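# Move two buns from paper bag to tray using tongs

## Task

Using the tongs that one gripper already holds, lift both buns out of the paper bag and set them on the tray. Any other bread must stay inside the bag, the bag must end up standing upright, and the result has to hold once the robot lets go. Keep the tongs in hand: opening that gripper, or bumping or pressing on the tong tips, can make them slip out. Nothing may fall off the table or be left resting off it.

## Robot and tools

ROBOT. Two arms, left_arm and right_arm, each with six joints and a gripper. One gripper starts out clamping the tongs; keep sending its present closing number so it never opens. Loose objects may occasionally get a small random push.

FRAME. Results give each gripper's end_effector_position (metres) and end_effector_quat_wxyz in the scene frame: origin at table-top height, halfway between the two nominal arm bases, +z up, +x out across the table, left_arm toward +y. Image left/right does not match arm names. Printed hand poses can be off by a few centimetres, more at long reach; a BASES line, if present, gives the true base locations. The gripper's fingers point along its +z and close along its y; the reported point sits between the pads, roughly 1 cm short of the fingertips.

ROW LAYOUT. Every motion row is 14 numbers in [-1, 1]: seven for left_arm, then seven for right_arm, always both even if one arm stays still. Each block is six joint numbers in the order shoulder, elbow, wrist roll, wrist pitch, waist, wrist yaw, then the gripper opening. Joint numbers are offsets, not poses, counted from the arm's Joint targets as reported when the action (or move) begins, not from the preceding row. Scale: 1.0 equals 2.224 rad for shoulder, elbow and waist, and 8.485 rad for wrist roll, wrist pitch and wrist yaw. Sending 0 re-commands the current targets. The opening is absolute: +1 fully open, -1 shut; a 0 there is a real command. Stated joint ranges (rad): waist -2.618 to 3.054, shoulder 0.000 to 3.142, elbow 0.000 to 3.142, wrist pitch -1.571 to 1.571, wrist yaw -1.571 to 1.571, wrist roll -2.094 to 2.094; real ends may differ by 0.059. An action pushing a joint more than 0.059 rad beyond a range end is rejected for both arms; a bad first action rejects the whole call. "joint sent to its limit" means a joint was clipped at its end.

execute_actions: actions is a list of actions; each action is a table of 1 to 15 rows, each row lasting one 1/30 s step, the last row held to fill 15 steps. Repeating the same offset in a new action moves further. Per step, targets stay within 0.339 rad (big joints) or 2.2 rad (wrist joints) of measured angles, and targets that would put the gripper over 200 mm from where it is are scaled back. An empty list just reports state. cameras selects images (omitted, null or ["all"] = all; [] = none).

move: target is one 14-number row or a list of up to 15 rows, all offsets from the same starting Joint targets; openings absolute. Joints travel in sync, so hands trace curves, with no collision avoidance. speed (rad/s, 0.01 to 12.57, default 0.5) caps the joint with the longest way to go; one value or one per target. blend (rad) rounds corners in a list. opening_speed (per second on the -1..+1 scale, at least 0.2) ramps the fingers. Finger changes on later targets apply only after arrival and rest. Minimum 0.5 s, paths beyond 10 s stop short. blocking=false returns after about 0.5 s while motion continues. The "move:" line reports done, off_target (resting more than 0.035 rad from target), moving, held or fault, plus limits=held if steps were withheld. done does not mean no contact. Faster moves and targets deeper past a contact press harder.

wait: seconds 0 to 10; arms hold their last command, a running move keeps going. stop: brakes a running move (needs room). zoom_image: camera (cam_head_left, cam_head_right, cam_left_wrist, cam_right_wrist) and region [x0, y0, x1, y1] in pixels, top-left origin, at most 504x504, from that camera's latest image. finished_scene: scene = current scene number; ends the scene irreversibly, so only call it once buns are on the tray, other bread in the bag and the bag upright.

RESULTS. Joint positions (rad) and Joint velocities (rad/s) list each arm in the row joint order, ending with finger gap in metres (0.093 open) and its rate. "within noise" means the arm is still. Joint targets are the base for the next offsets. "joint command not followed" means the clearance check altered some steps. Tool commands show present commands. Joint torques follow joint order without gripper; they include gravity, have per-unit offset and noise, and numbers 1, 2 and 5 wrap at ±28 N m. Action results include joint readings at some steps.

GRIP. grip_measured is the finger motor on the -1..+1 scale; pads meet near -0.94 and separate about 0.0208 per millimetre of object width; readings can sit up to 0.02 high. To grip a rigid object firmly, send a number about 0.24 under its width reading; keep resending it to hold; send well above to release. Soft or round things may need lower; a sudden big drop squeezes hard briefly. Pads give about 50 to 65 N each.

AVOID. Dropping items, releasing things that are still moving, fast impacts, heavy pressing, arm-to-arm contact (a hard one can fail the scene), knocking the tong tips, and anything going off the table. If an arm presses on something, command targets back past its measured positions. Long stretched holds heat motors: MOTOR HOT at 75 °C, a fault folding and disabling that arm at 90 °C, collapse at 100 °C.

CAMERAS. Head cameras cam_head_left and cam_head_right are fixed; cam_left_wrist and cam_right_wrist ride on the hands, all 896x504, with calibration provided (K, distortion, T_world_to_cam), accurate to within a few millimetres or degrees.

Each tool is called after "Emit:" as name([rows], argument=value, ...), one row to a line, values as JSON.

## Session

Emit:
execute_actions(actions=[])

Emit:
zoom_image(camera="cam_head_left", region=[260, 200, 620, 440])

Emit:
zoom_image(camera="cam_head_right", region=[260, 200, 620, 440])

Scene clock: 0.00 s.
left_arm: end_effector_position=(+0.3277, +0.2928, +0.4326) grip_measured=+1.000 end_effector_quat_wxyz=(+0.707, -0.002, +0.707, +0.002) | right_arm: end_effector_position=(+0.2986, -0.3723, +0.2157) grip_measured=-0.113 end_effector_quat_wxyz=(+0.269, +0.450, +0.840, -0.140)
Joint names: [shoulder, elbow, wrist roll, wrist pitch, waist, wrist yaw]
Joint positions: left_arm=[1.047 1.047 0 0 0 0 0.093] | right_arm=[1.287 1.144 0.711 -0.971 -0.175 0.427 0.04]
Joint velocities: within noise
Joint torques (N m): no reading
Heat: left arm: 35 °C; right arm: 31 °C.
Joint targets: left_arm=[1.043 1.058 0.000 0.005 0.000 0.000] | right_arm=[1.281 1.155 0.711 -0.968 -0.175 0.427]
Tool commands: left_gripper/opening=+1.0 right_gripper/opening=-0.116802
camera_calibration:
cam_left_wrist: T_world_to_cam=[[-0.00835206, -0.999785, 0.0189734, 0.282963], [-0.417732, -0.0137507, -0.908466, 0.57112], [0.908532, -0.0155133, -0.417527, -0.0261508], [0, 0, 0, 1]] pos_world=[0.264697, 0.29035, 0.502556]
cam_right_wrist: T_world_to_cam=[[-0.823151, -0.56767, -0.0131297, 0.0376572], [-0.554169, 0.808184, -0.199338, 0.54997], [0.12377, -0.156809, -0.979843, 0.201289], [0, 0, 0, 1]] pos_world=[0.31086, -0.391536, 0.307356]

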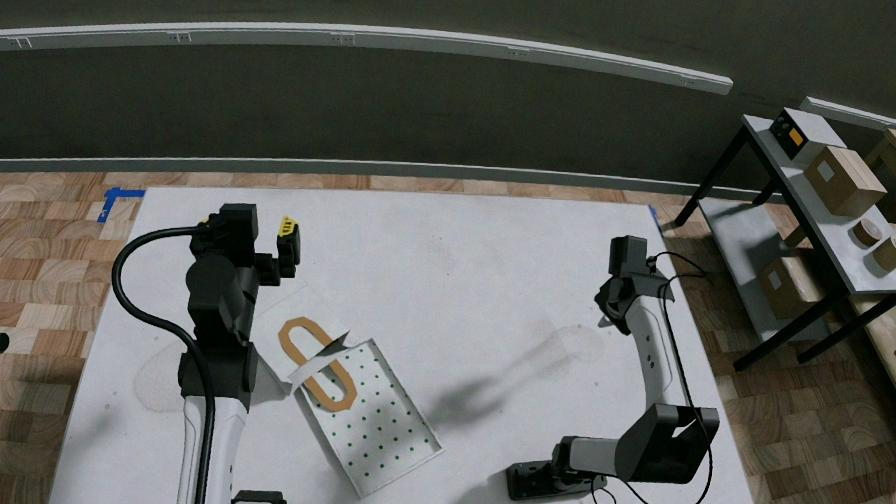

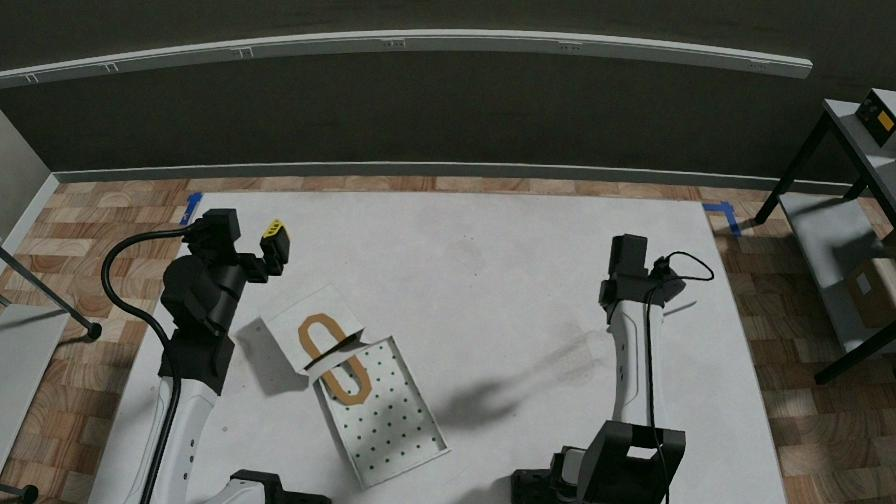

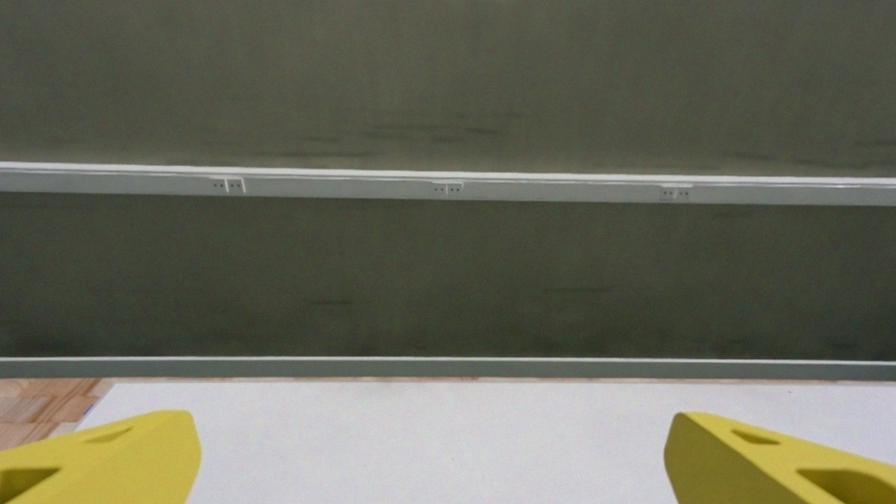

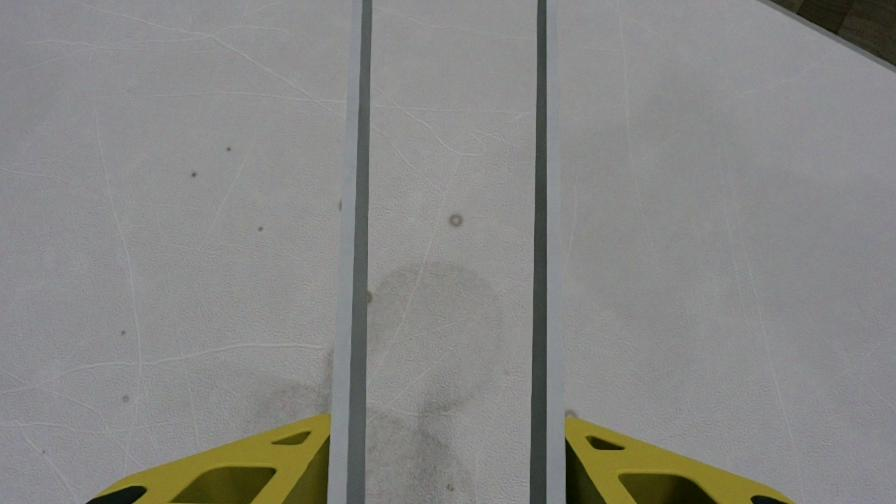

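Scaled by 1.400 from the camera's 896x504 image, which has a finer 1280x720 frame.

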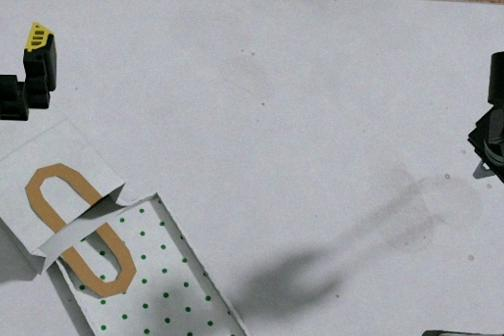

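Scaled by 1.400 from the camera's 896x504 image, which has a finer 1280x720 frame.

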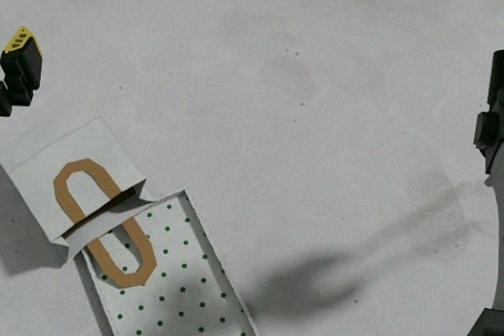

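Emit:
move(target=[0.1124,0.6475,0,0.035,0.09,0,1.0, 0,0,0,0,0,0,-0.1168], speed=0.9)

Emit:
zoom_image(camera="cam_head_left", region=[220, 260, 460, 504])

Emit:
zoom_image(camera="cam_head_right", region=[230, 260, 470, 504])

Scene clock: 9.27 s.
left_arm: end_effector_position=(-0.0611, +0.2877, +0.8900) grip_measured=+1.000 end_effector_quat_wxyz=(+0.995, -0.002, +0.024, +0.100) | right_arm: end_effector_position=(+0.2986, -0.3723, +0.2157) grip_measured=-0.113 end_effector_quat_wxyz=(+0.269, +0.450, +0.840, -0.140)
Joint names: [shoulder, elbow, wrist roll, wrist pitch, waist, wrist yaw]
Joint positions: left_arm=[1.285 2.5 0 0.308 0.195 0 0.093] | right_arm=[1.287 1.144 0.711 -0.971 -0.175 0.427 0.04]
Joint velocities: within noise
Joint torques (N m): left_arm=[2.84 -0.34 0.03 -0.49 0.12 0.06] | right_arm=[-4.15 9.48 -0.05 1.34 -0.2 0.27]
Heat: left arm: 35 °C; right arm: 32 °C.
Joint targets: left_arm=[1.293 2.498 0.000 0.302 0.200 0.000] | right_arm=[1.281 1.155 0.711 -0.968 -0.175 0.427]
move: done
camera_calibration:
cam_left_wrist: T_world_to_cam=[[0.180235, -0.983528, -0.0137004, 0.301867], [0.871927, 0.166199, -0.460566, 0.452506], [0.455257, 0.0710643, 0.887519, -0.696042], [0, 0, 0, 1]] pos_world=[-0.132081, 0.271153, 0.830296]
cam_right_wrist: T_world_to_cam=[[-0.823151, -0.56767, -0.0131297, 0.0376572], [-0.554169, 0.808184, -0.199338, 0.54997], [0.12377, -0.156809, -0.979843, 0.201289], [0, 0, 0, 1]] pos_world=[0.31086, -0.391536, 0.307356]

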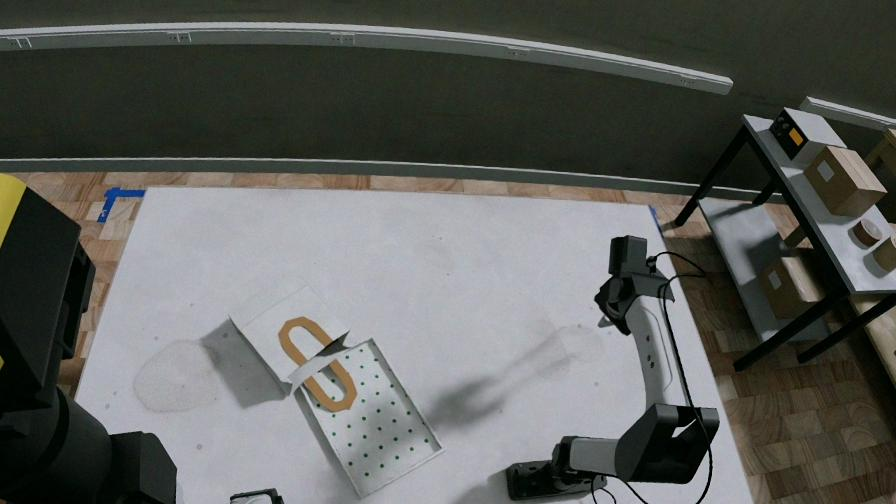

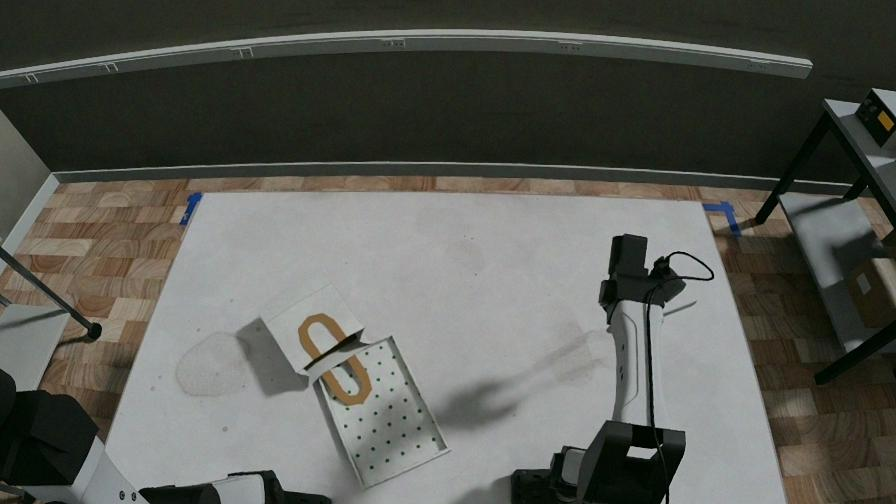

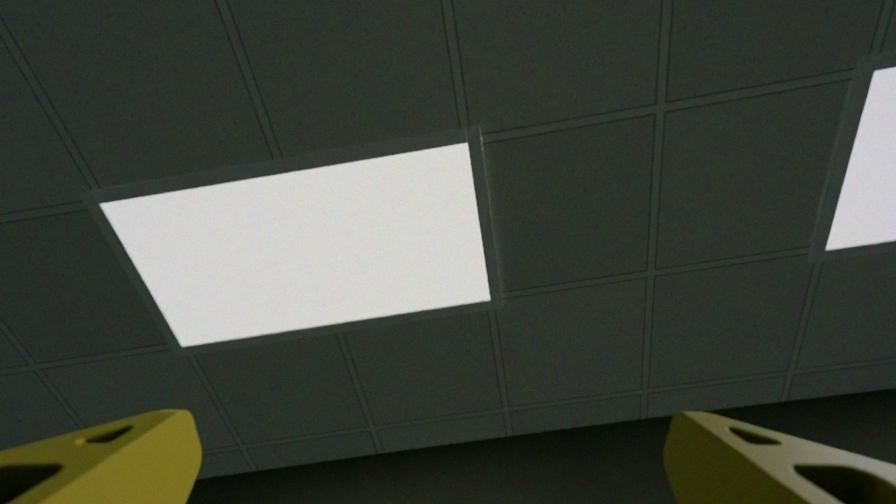

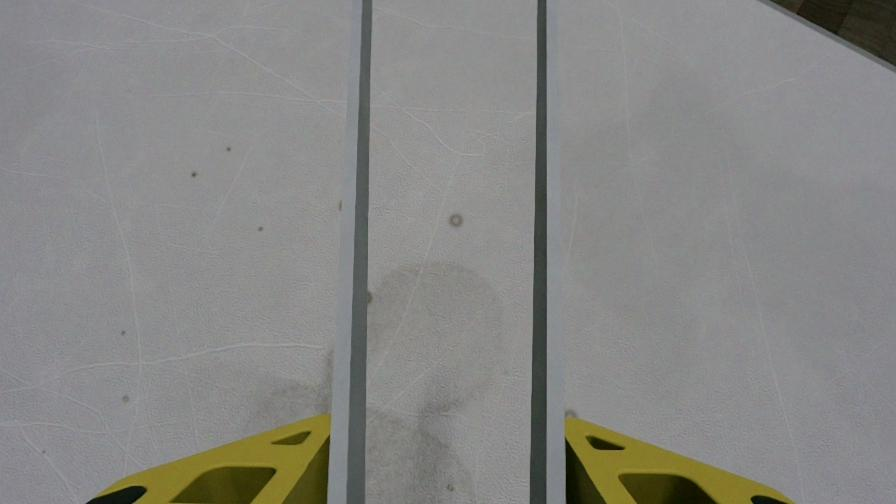

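Scaled by 2.066 from the camera's 896x504 image, which has a finer 1280x720 frame.

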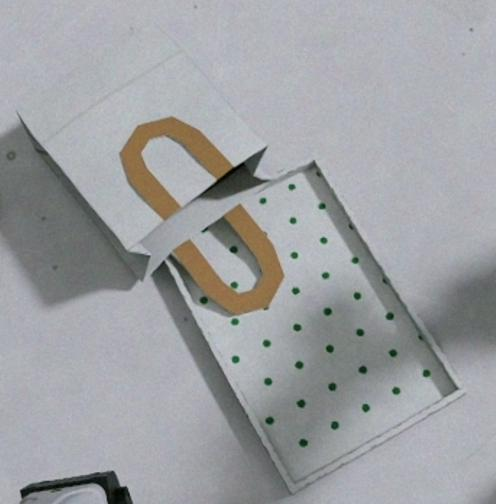

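Scaled by 2.066 from the camera's 896x504 image, which has a finer 1280x720 frame.

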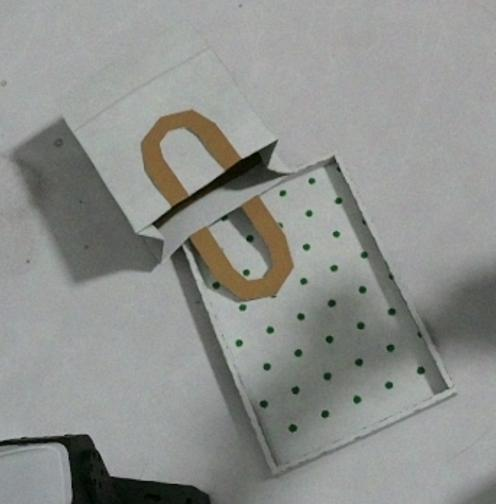

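Emit:
zoom_image(camera="cam_head_left", region=[215, 265, 375, 425])

Emit:
zoom_image(camera="cam_head_right", region=[245, 265, 405, 425])

Scaled by 3.150 from the camera's 896x504 image, which has a finer 1280x720 frame.

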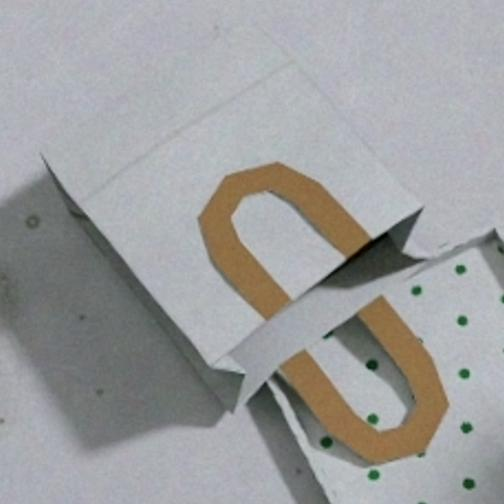

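Scaled by 3.150 from the camera's 896x504 image, which has a finer 1280x720 frame.

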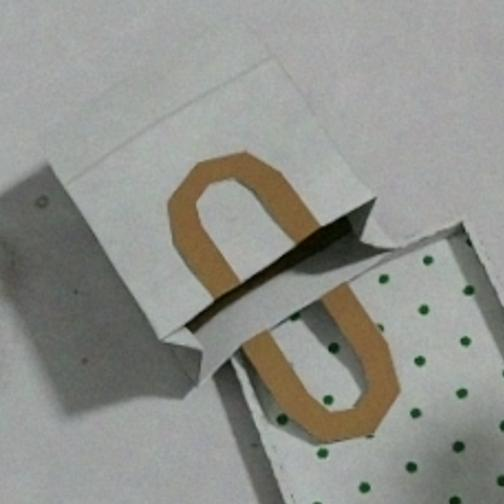

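Emit:
move(target=[0,0,0,0,0,0,1.0, -0.1066,-0.3147,-0.2374,0.1593,0.5090,-0.0752,-0.1168], speed=0.9)

Emit:
zoom_image(camera="cam_right_wrist", region=[300, 40, 600, 440])

Scene clock: 37.40 s.
left_arm: end_effector_position=(-0.0611, +0.2877, +0.8900) grip_measured=+1.000 end_effector_quat_wxyz=(+0.995, -0.002, +0.024, +0.100) | right_arm: end_effector_position=(+0.1983, +0.0609, +0.2280) grip_measured=-0.113 end_effector_quat_wxyz=(-0.619, +0.732, -0.283, +0.025)
Joint names: [shoulder, elbow, wrist roll, wrist pitch, waist, wrist yaw]
Joint positions: left_arm=[1.285 2.5 0 0.308 0.195 0 0.093] | right_arm=[1.062 0.468 -1.291 0.355 0.951 -0.202 0.04]
Joint velocities: within noise
Joint torques (N m): left_arm=[2.84 -0.32 0.04 -0.49 0.12 0.06] | right_arm=[-3.97 7.69 -0.1 2.67 0.36 -0.17]
Heat: left arm: 35 °C; right arm: 33 °C.
Joint targets: left_arm=[1.293 2.498 0.000 0.302 0.200 0.000] | right_arm=[1.044 0.455 -1.303 0.383 0.957 -0.211]
move: done
camera_calibration:
cam_left_wrist: T_world_to_cam=[[0.180235, -0.983528, -0.0137004, 0.301867], [0.871927, 0.166199, -0.460566, 0.452506], [0.455257, 0.0710643, 0.887519, -0.696042], [0, 0, 0, 1]] pos_world=[-0.132081, 0.271153, 0.830296]
cam_right_wrist: T_world_to_cam=[[0.381026, 0.0893571, 0.920236, -0.29051], [0.616517, -0.766287, -0.180862, 0.00629272], [0.689004, 0.636254, -0.347065, -0.0109634], [0, 0, 0, 1]] pos_world=[0.114366, 0.0377567, 0.264671]

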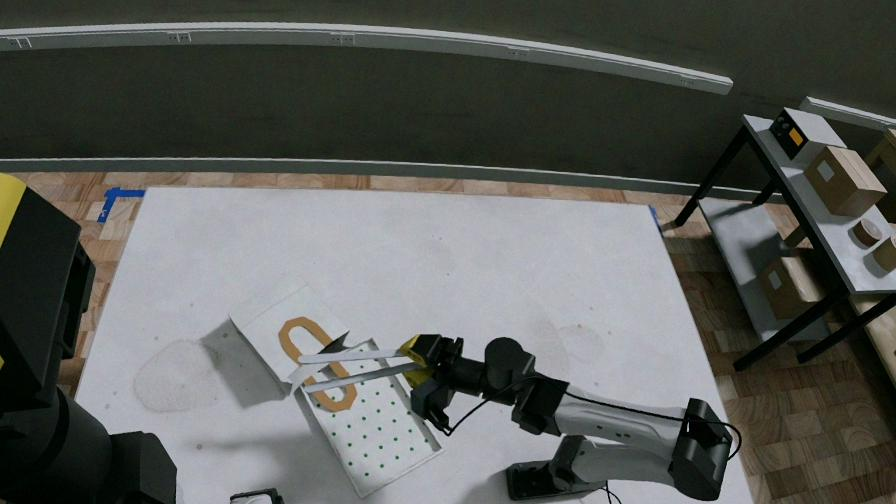

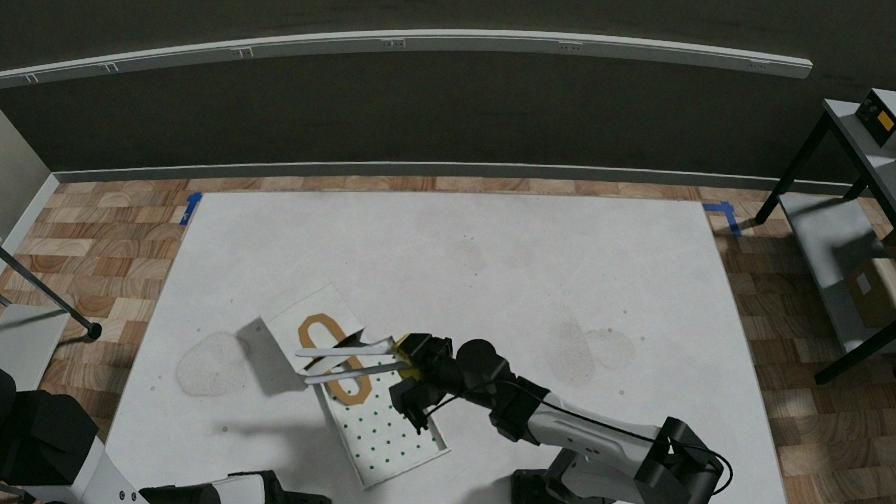

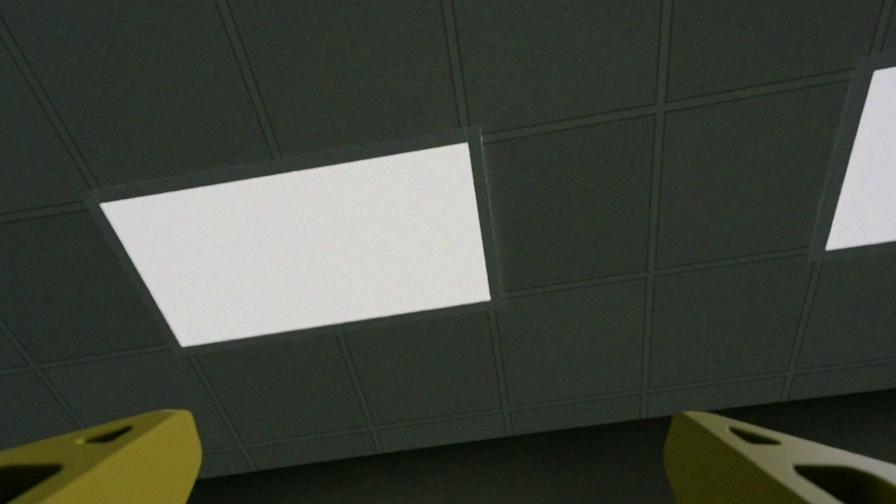

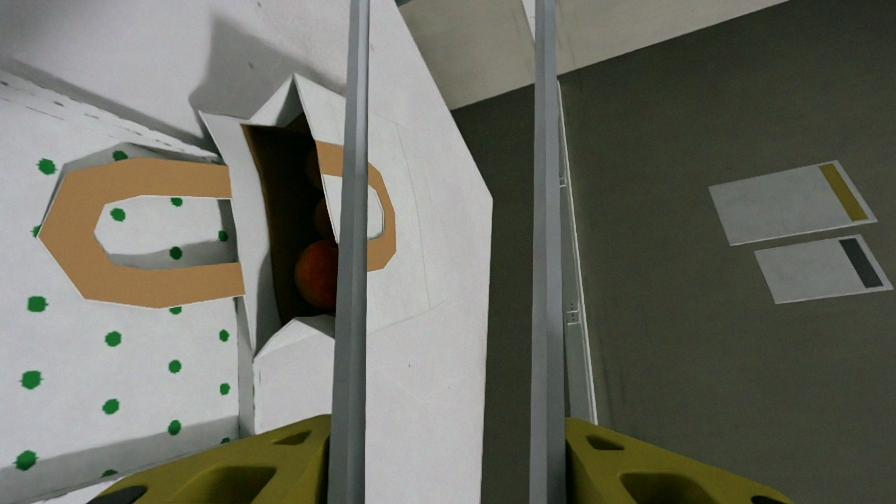

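Scaled by 1.260 from the camera's 896x504 image, which has a finer 1280x720 frame.

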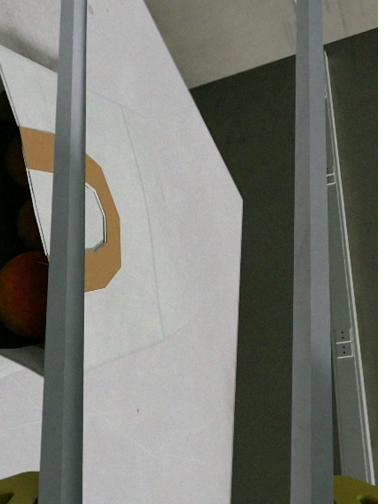

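Emit:
zoom_image(camera="cam_right_wrist", region=[190, 60, 360, 360])

Emit:
zoom_image(camera="cam_right_wrist", region=[240, 100, 345, 220])

Emit:
zoom_image(camera="cam_right_wrist", region=[240, 200, 345, 330])

Scaled by 1.680 from the camera's 896x504 image, which has a finer 1280x720 frame.

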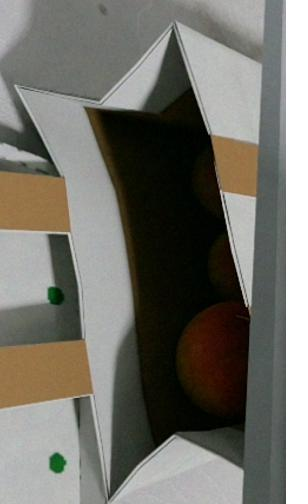

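Scaled by 4.200 from the camera's 896x504 image, which has a finer 1280x720 frame.

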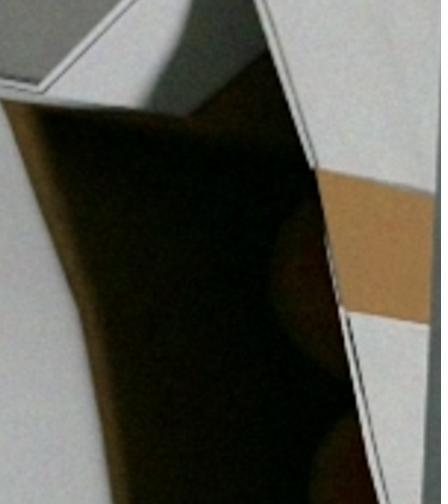

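Scaled by 3.877 from the camera's 896x504 image, which has a finer 1280x720 frame.

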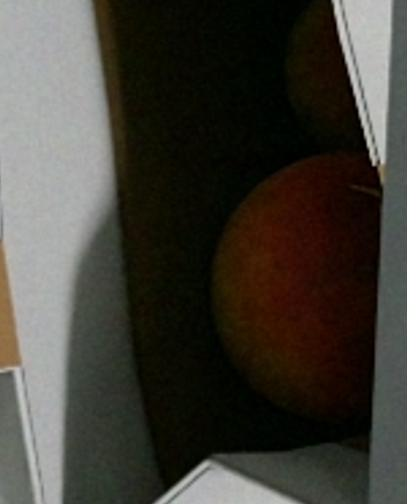

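Emit:
move(target=[0,0,0,0,0,0,1.0, 0.2262,-0.1192,0,0.0937,0,0,-0.1168], speed=0.7, cameras=["cam_right_wrist","cam_head_right"])

Emit:
zoom_image(camera="cam_right_wrist", region=[300, 60, 560, 400])

Scene clock: 51.53 s.
left_arm: end_effector_position=(-0.0611, +0.2877, +0.8900) grip_measured=+1.000 end_effector_quat_wxyz=(+0.995, -0.002, +0.024, +0.100) | right_arm: end_effector_position=(+0.1983, +0.0612, +0.1343) grip_measured=-0.113 end_effector_quat_wxyz=(-0.636, +0.720, -0.275, +0.029)
Joint names: [shoulder, elbow, wrist roll, wrist pitch, waist, wrist yaw]
Joint positions: left_arm=[1.285 2.5 0 0.308 0.195 0 0.093] | right_arm=[1.541 0.198 -1.292 1.149 0.951 -0.203 0.04]
Joint velocities: within noise
Joint torques (N m): left_arm=[2.85 -0.32 0.04 -0.5 0.14 0.06] | right_arm=[-3.21 4.74 -0.11 2.64 0.38 -0.17]
Heat: left arm: 35 °C; right arm: 37 °C.
Joint targets: left_arm=[1.293 2.498 0.000 0.302 0.200 0.000] | right_arm=[1.547 0.190 -1.303 1.178 0.957 -0.211]
move: done
camera_calibration:
cam_right_wrist: T_world_to_cam=[[0.355964, 0.055458, 0.932853, -0.198935], [0.622494, -0.758597, -0.192437, -0.0104732], [0.696987, 0.649195, -0.304555, -0.0516991], [0, 0, 0, 1]] pos_world=[0.113367, 0.0366505, 0.167817]
Images, in order (width x height): cam_head_right 896x504, cam_right_wrist 896x504.

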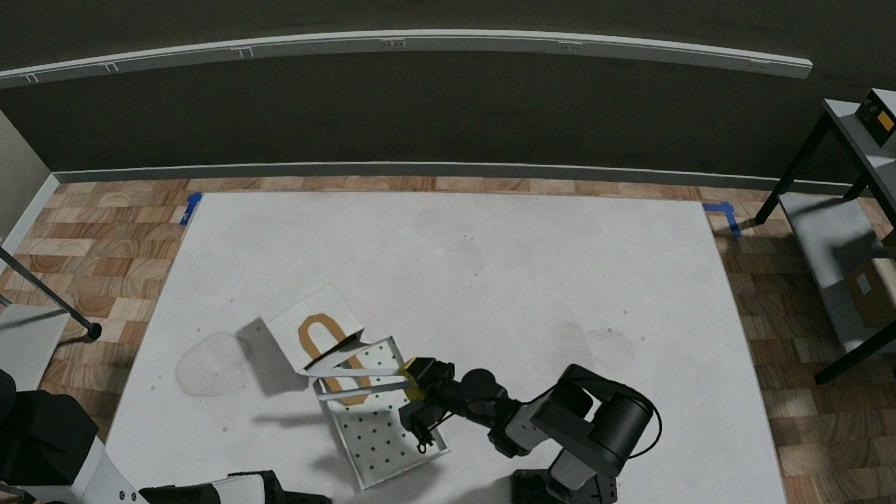

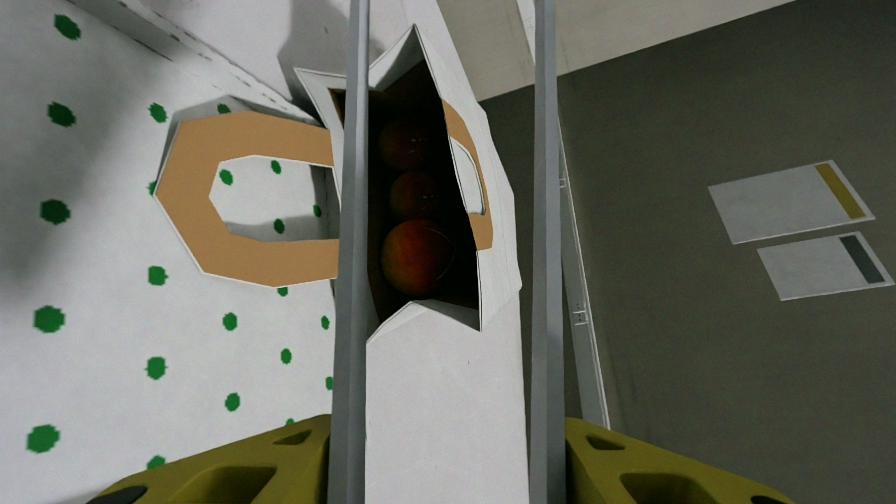

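Scaled by 1.482 from the camera's 896x504 image, which has a finer 1280x720 frame.

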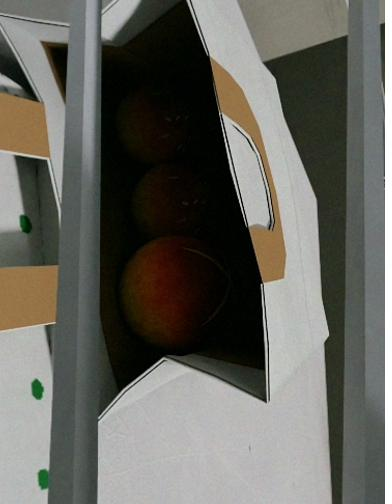

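Emit:
zoom_image(camera="cam_right_wrist", region=[365, 100, 465, 220])

Emit:
zoom_image(camera="cam_right_wrist", region=[365, 200, 485, 340])

Scaled by 4.200 from the camera's 896x504 image, which has a finer 1280x720 frame.

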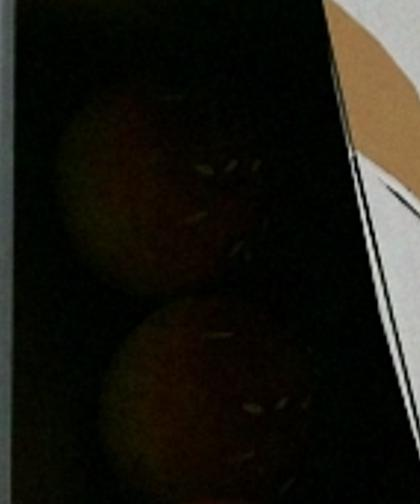

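Scaled by 3.600 from the camera's 896x504 image, which has a finer 1280x720 frame.

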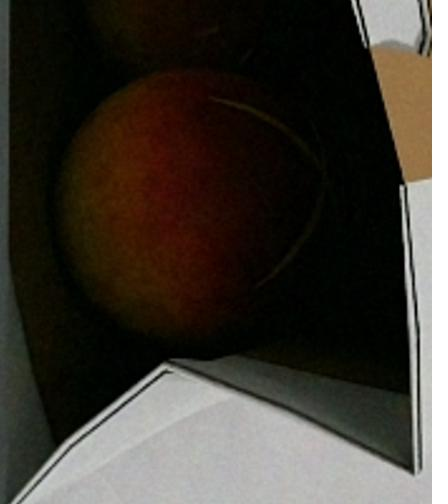

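Emit:
move([
  [0,0,0,0,0,0,1.0, -0.2262,0.1192,0,-0.0937,0,0,-0.1168],
  [0,0,0,0,0,0,1.0, -0.1785,0.2473,0.1182,-0.1471,0.1767,0.0425,-0.1168],
  [0,0,0,0,0,0,1.0, 0.0391,0.3889,0.2474,-0.2013,0.2864,0.0845,-0.22],
], speed=0.9, blend=[0.1,0.15,0], opening_speed=0.25, cameras=["cam_right_wrist","cam_head_left","cam_head_right"])

Emit:
zoom_image(camera="cam_head_right", region=[230, 240, 470, 480])

Scene clock: 86.70 s.
left_arm: end_effector_position=(-0.0611, +0.2877, +0.8900) grip_measured=+1.000 end_effector_quat_wxyz=(+0.995, -0.002, +0.024, +0.100) | right_arm: end_effector_position=(+0.0894, +0.1124, +0.1121) grip_measured=-0.215 end_effector_quat_wxyz=(+0.299, -0.324, +0.891, +0.105)
Joint names: [shoulder, elbow, wrist roll, wrist pitch, waist, wrist yaw]
Joint positions: left_arm=[1.285 2.5 0 0.308 0.195 0 0.093] | right_arm=[1.626 1.016 0.784 -0.527 1.589 0.492 0.035]
Joint velocities: within noise
Joint torques (N m): left_arm=[2.82 -0.31 0.04 -0.49 0.13 0.06] | right_arm=[-5.52 11.88 0.11 1.21 0.27 0.46]
Heat: left arm: 35 °C; right arm: 41 °C.
Joint targets: left_arm=[1.293 2.498 0.000 0.302 0.200 0.000] | right_arm=[1.634 1.055 0.796 -0.530 1.594 0.506]
move: off_target (right_arm); target 3's new numbers were sent with right_arm's elbow 0.039 rad from that target; right_arm: the elbow is farthest, 0.039 rad from its target
camera_calibration:
cam_right_wrist: T_world_to_cam=[[0.652332, -0.757932, 0.00140741, 0.0271305], [-0.737928, -0.635537, -0.227056, 0.203476], [0.172987, 0.147077, -0.973881, 0.16249], [0, 0, 0, 1]] pos_world=[0.104344, 0.125981, 0.204409]
Images, in order (width x height): cam_head_left 896x504, cam_head_right 896x504, cam_right_wrist 896x504.

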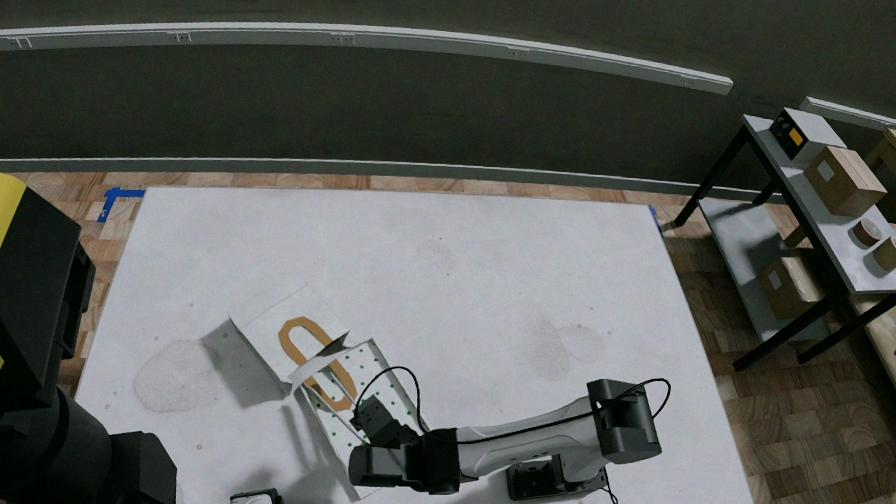

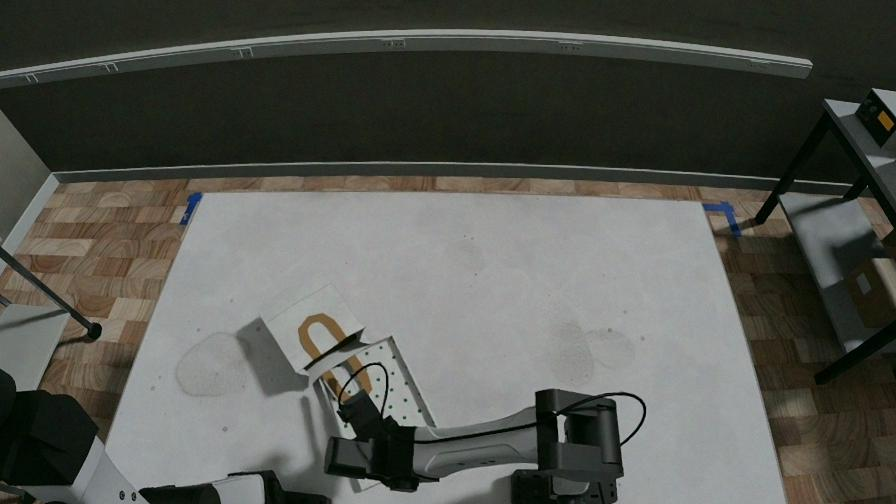

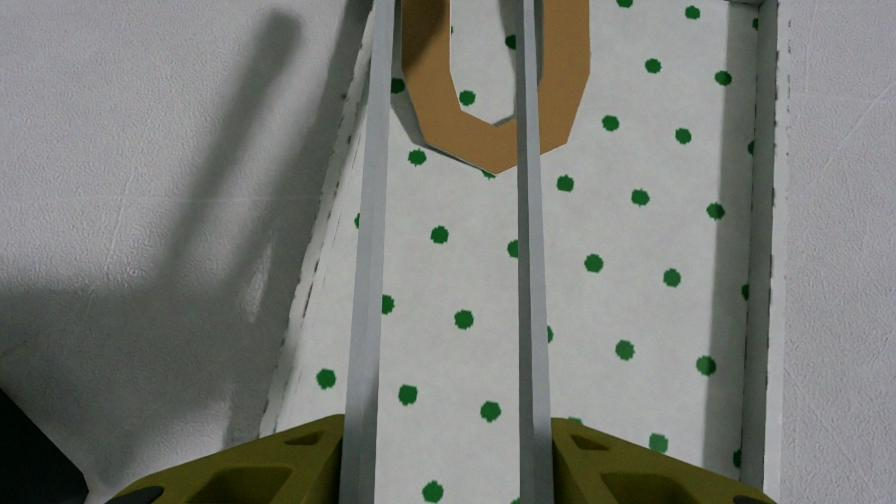

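Scaled by 2.100 from the camera's 896x504 image, which has a finer 1280x720 frame.

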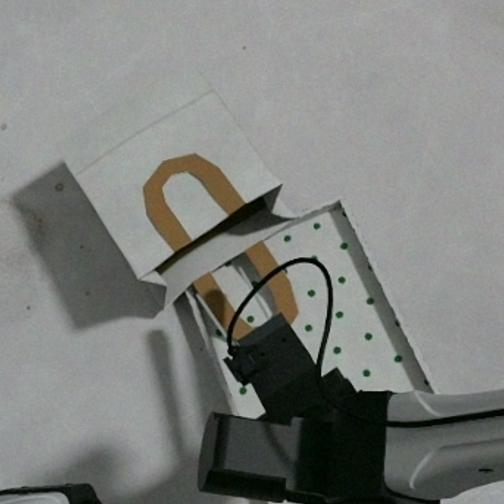

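Emit:
move(target=[0,0,0,0,0,0,1.0, 0.0940,0.0697,-0.0219,0.0218,-0.0814,-0.0087,-0.22], speed=0.25, cameras=["cam_right_wrist","cam_head_right"])

Emit:
zoom_image(camera="cam_head_right", region=[230, 240, 470, 480])

Scene clock: 91.53 s.
left_arm: end_effector_position=(-0.0611, +0.2877, +0.8900) grip_measured=+1.000 end_effector_quat_wxyz=(+0.995, -0.002, +0.024, +0.100) | right_arm: end_effector_position=(+0.1540, +0.1673, +0.0989) grip_measured=-0.215 end_effector_quat_wxyz=(+0.314, -0.311, +0.890, +0.114)
Joint names: [shoulder, elbow, wrist roll, wrist pitch, waist, wrist yaw]
Joint positions: left_arm=[1.285 2.5 0 0.308 0.195 0 0.093] | right_arm=[1.833 1.171 0.623 -0.366 1.416 0.436 0.035]
Joint velocities: within noise
Joint torques (N m): left_arm=[2.82 -0.34 0.03 -0.5 0.13 0.06] | right_arm=[-7.17 11.99 -0.17 1.69 -0.44 0.19]
Heat: left arm: 35 °C; right arm: 40 °C.
Joint targets: left_arm=[1.293 2.498 0.000 0.302 0.200 0.000] | right_arm=[1.843 1.210 0.610 -0.344 1.413 0.432]
move: off_target (right_arm); right_arm: the elbow is farthest, 0.039 rad from its target
camera_calibration:
cam_right_wrist: T_world_to_cam=[[0.63656, -0.771121, -0.0127852, 0.032554], [-0.745938, -0.611392, -0.264152, 0.283882], [0.195877, 0.177686, -0.964396, 0.120766], [0, 0, 0, 1]] pos_world=[0.16738, 0.177208, 0.191871]
Images, in order (width x height): cam_head_right 896x504, cam_right_wrist 896x504.

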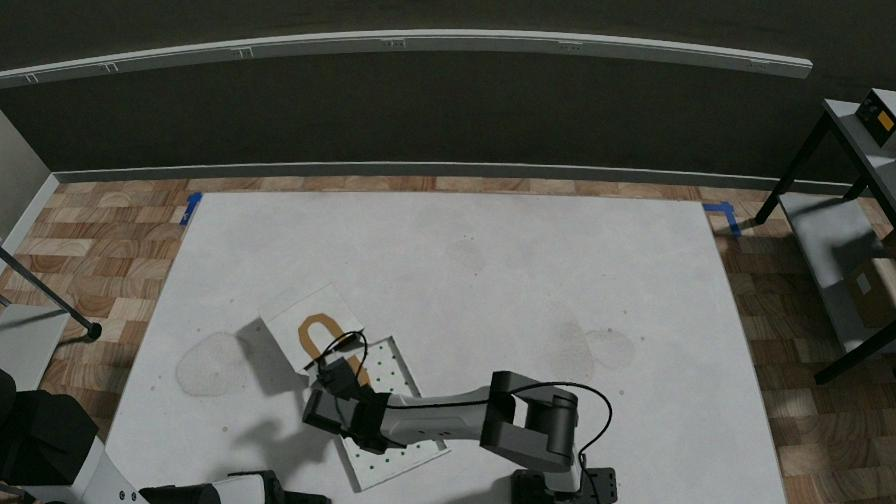

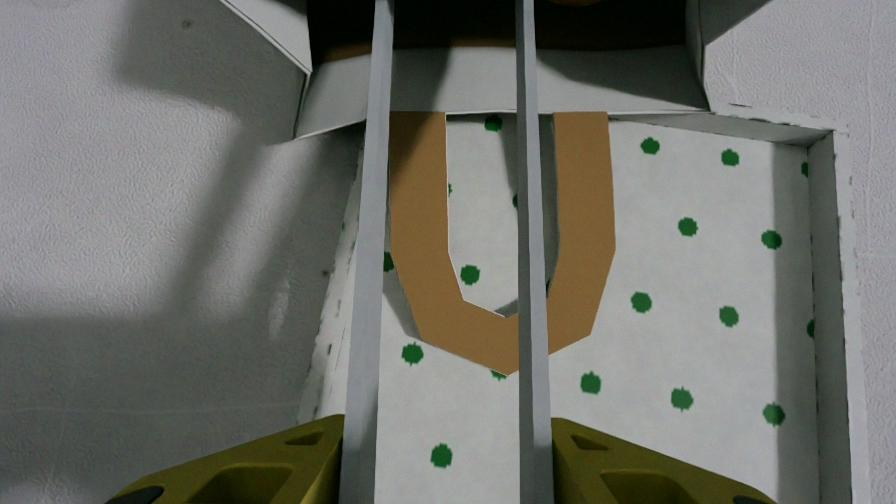

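Scaled by 2.100 from the camera's 896x504 image, which has a finer 1280x720 frame.

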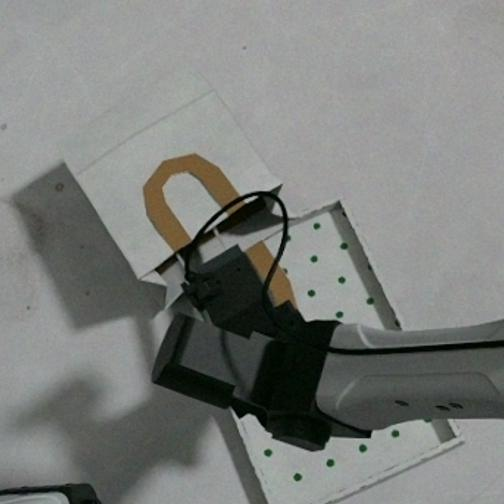

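Emit:
move(target=[0,0,0,0,0,0,1.0, 0.1003,0.0935,-0.0161,0.0113,-0.0540,-0.0055,-0.22], speed=0.13, cameras=["cam_right_wrist","cam_head_right"])

Emit:
zoom_image(camera="cam_head_right", region=[230, 240, 470, 480])

Scene clock: 104.30 s.
left_arm: end_effector_position=(-0.0611, +0.2877, +0.8900) grip_measured=+1.000 end_effector_quat_wxyz=(+0.995, -0.002, +0.024, +0.100) | right_arm: end_effector_position=(+0.2150, +0.2165, +0.0823) grip_measured=-0.215 end_effector_quat_wxyz=(+0.333, -0.313, +0.882, +0.117)
Joint names: [shoulder, elbow, wrist roll, wrist pitch, waist, wrist yaw]
Joint positions: left_arm=[1.285 2.5 0 0.308 0.195 0 0.093] | right_arm=[2.053 1.378 0.488 -0.274 1.297 0.395 0.035]
Joint velocities: within noise
Joint torques (N m): left_arm=[2.85 -0.35 0.04 -0.5 0.12 0.06] | right_arm=[-8.75 12.14 -0.17 1.9 -0.57 0.11]
Heat: left arm: 35 °C; right arm: 39 °C.
Joint targets: left_arm=[1.293 2.498 0.000 0.302 0.200 0.000] | right_arm=[2.066 1.418 0.474 -0.249 1.293 0.385]
move: off_target (right_arm); right_arm: the elbow is farthest, 0.040 rad from its target
camera_calibration:
cam_right_wrist: T_world_to_cam=[[0.642536, -0.766254, -0.00138025, 0.0281978], [-0.730762, -0.612231, -0.301927, 0.355219], [0.230508, 0.195008, -0.95333, 0.0719743], [0, 0, 0, 1]] pos_world=[0.224872, 0.225047, 0.175905]
Images, in order (width x height): cam_head_right 896x504, cam_right_wrist 896x504.

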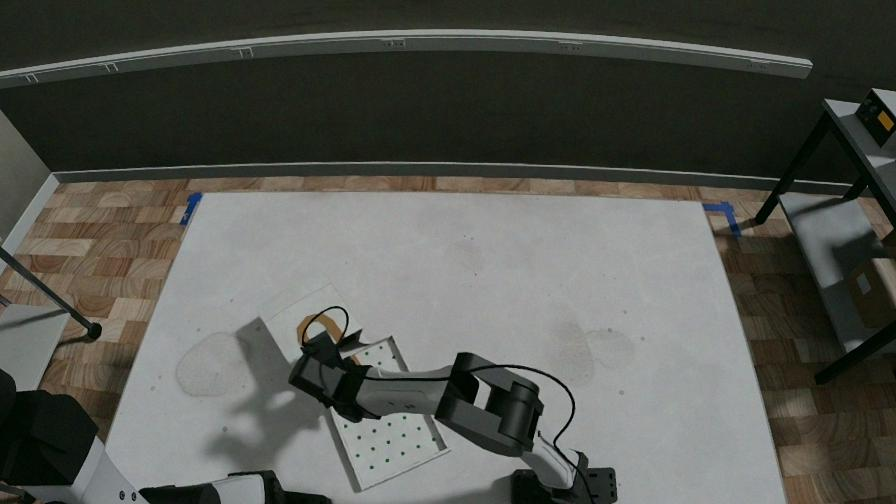

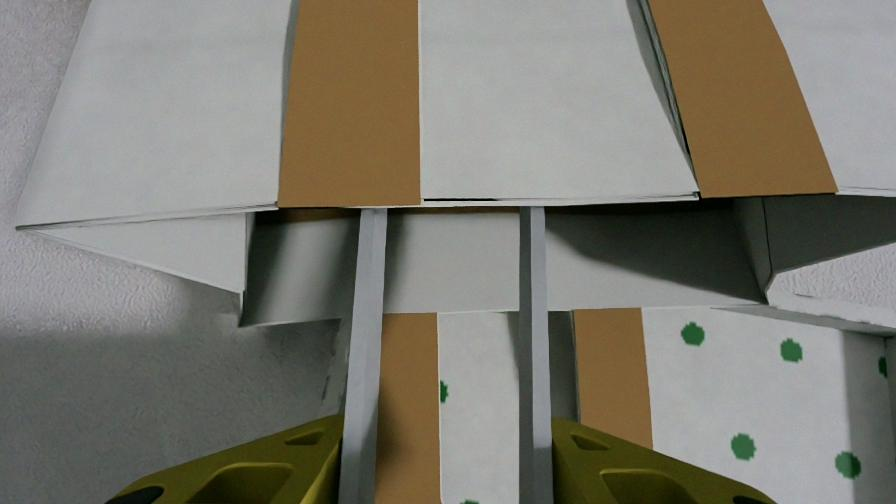

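Scaled by 2.100 from the camera's 896x504 image, which has a finer 1280x720 frame.

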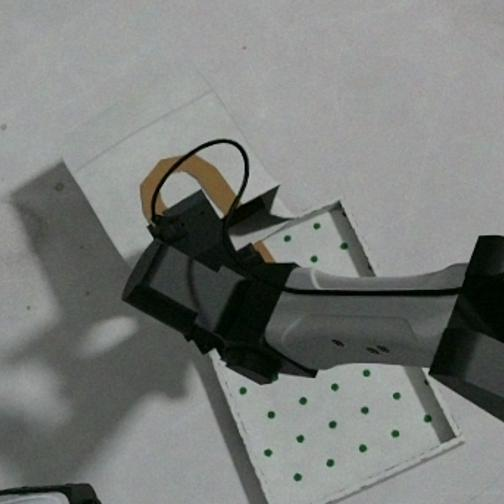

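Emit:
move(target=[0,0,0,0,0,0,1.0, 0,0,0,0,0,0,-0.34], opening_speed=0.2, cameras=["cam_right_wrist"])

Scene clock: 106.93 s.
left_arm: end_effector_position=(-0.0611, +0.2877, +0.8900) grip_measured=+1.000 end_effector_quat_wxyz=(+0.995, -0.002, +0.024, +0.100) | right_arm: end_effector_position=(+0.2150, +0.2167, +0.0824) grip_measured=-0.333 end_effector_quat_wxyz=(+0.333, -0.314, +0.881, +0.117)
Joint names: [shoulder, elbow, wrist roll, wrist pitch, waist, wrist yaw]
Joint positions: left_arm=[1.285 2.5 0 0.308 0.195 0 0.093] | right_arm=[2.053 1.378 0.488 -0.274 1.297 0.394 0.029]
Joint velocities: within noise
Joint torques (N m): left_arm=[2.84 -0.35 0.04 -0.49 0.14 0.06] | right_arm=[-8.72 12.14 -0.2 1.9 -0.57 0.13]
Heat: left arm: 35 °C; right arm: 39 °C.
Joint targets: left_arm=[1.293 2.498 0.000 0.302 0.200 0.000] | right_arm=[2.066 1.418 0.474 -0.249 1.293 0.385]
move: off_target (right_arm); right_arm: the elbow is farthest, 0.040 rad from its target
camera_calibration:
cam_right_wrist: T_world_to_cam=[[0.643087, -0.765792, -0.00131753, 0.0281757], [-0.730281, -0.612746, -0.302048, 0.355326], [0.230498, 0.195205, -0.953292, 0.0720048], [0, 0, 0, 1]] pos_world=[0.224772, 0.225246, 0.176004]
Images, in order (width x height): cam_right_wrist 896x504.

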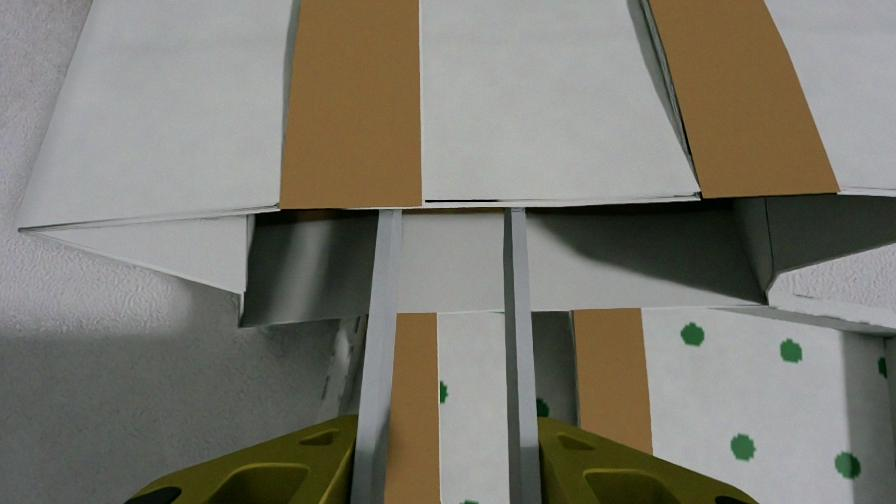

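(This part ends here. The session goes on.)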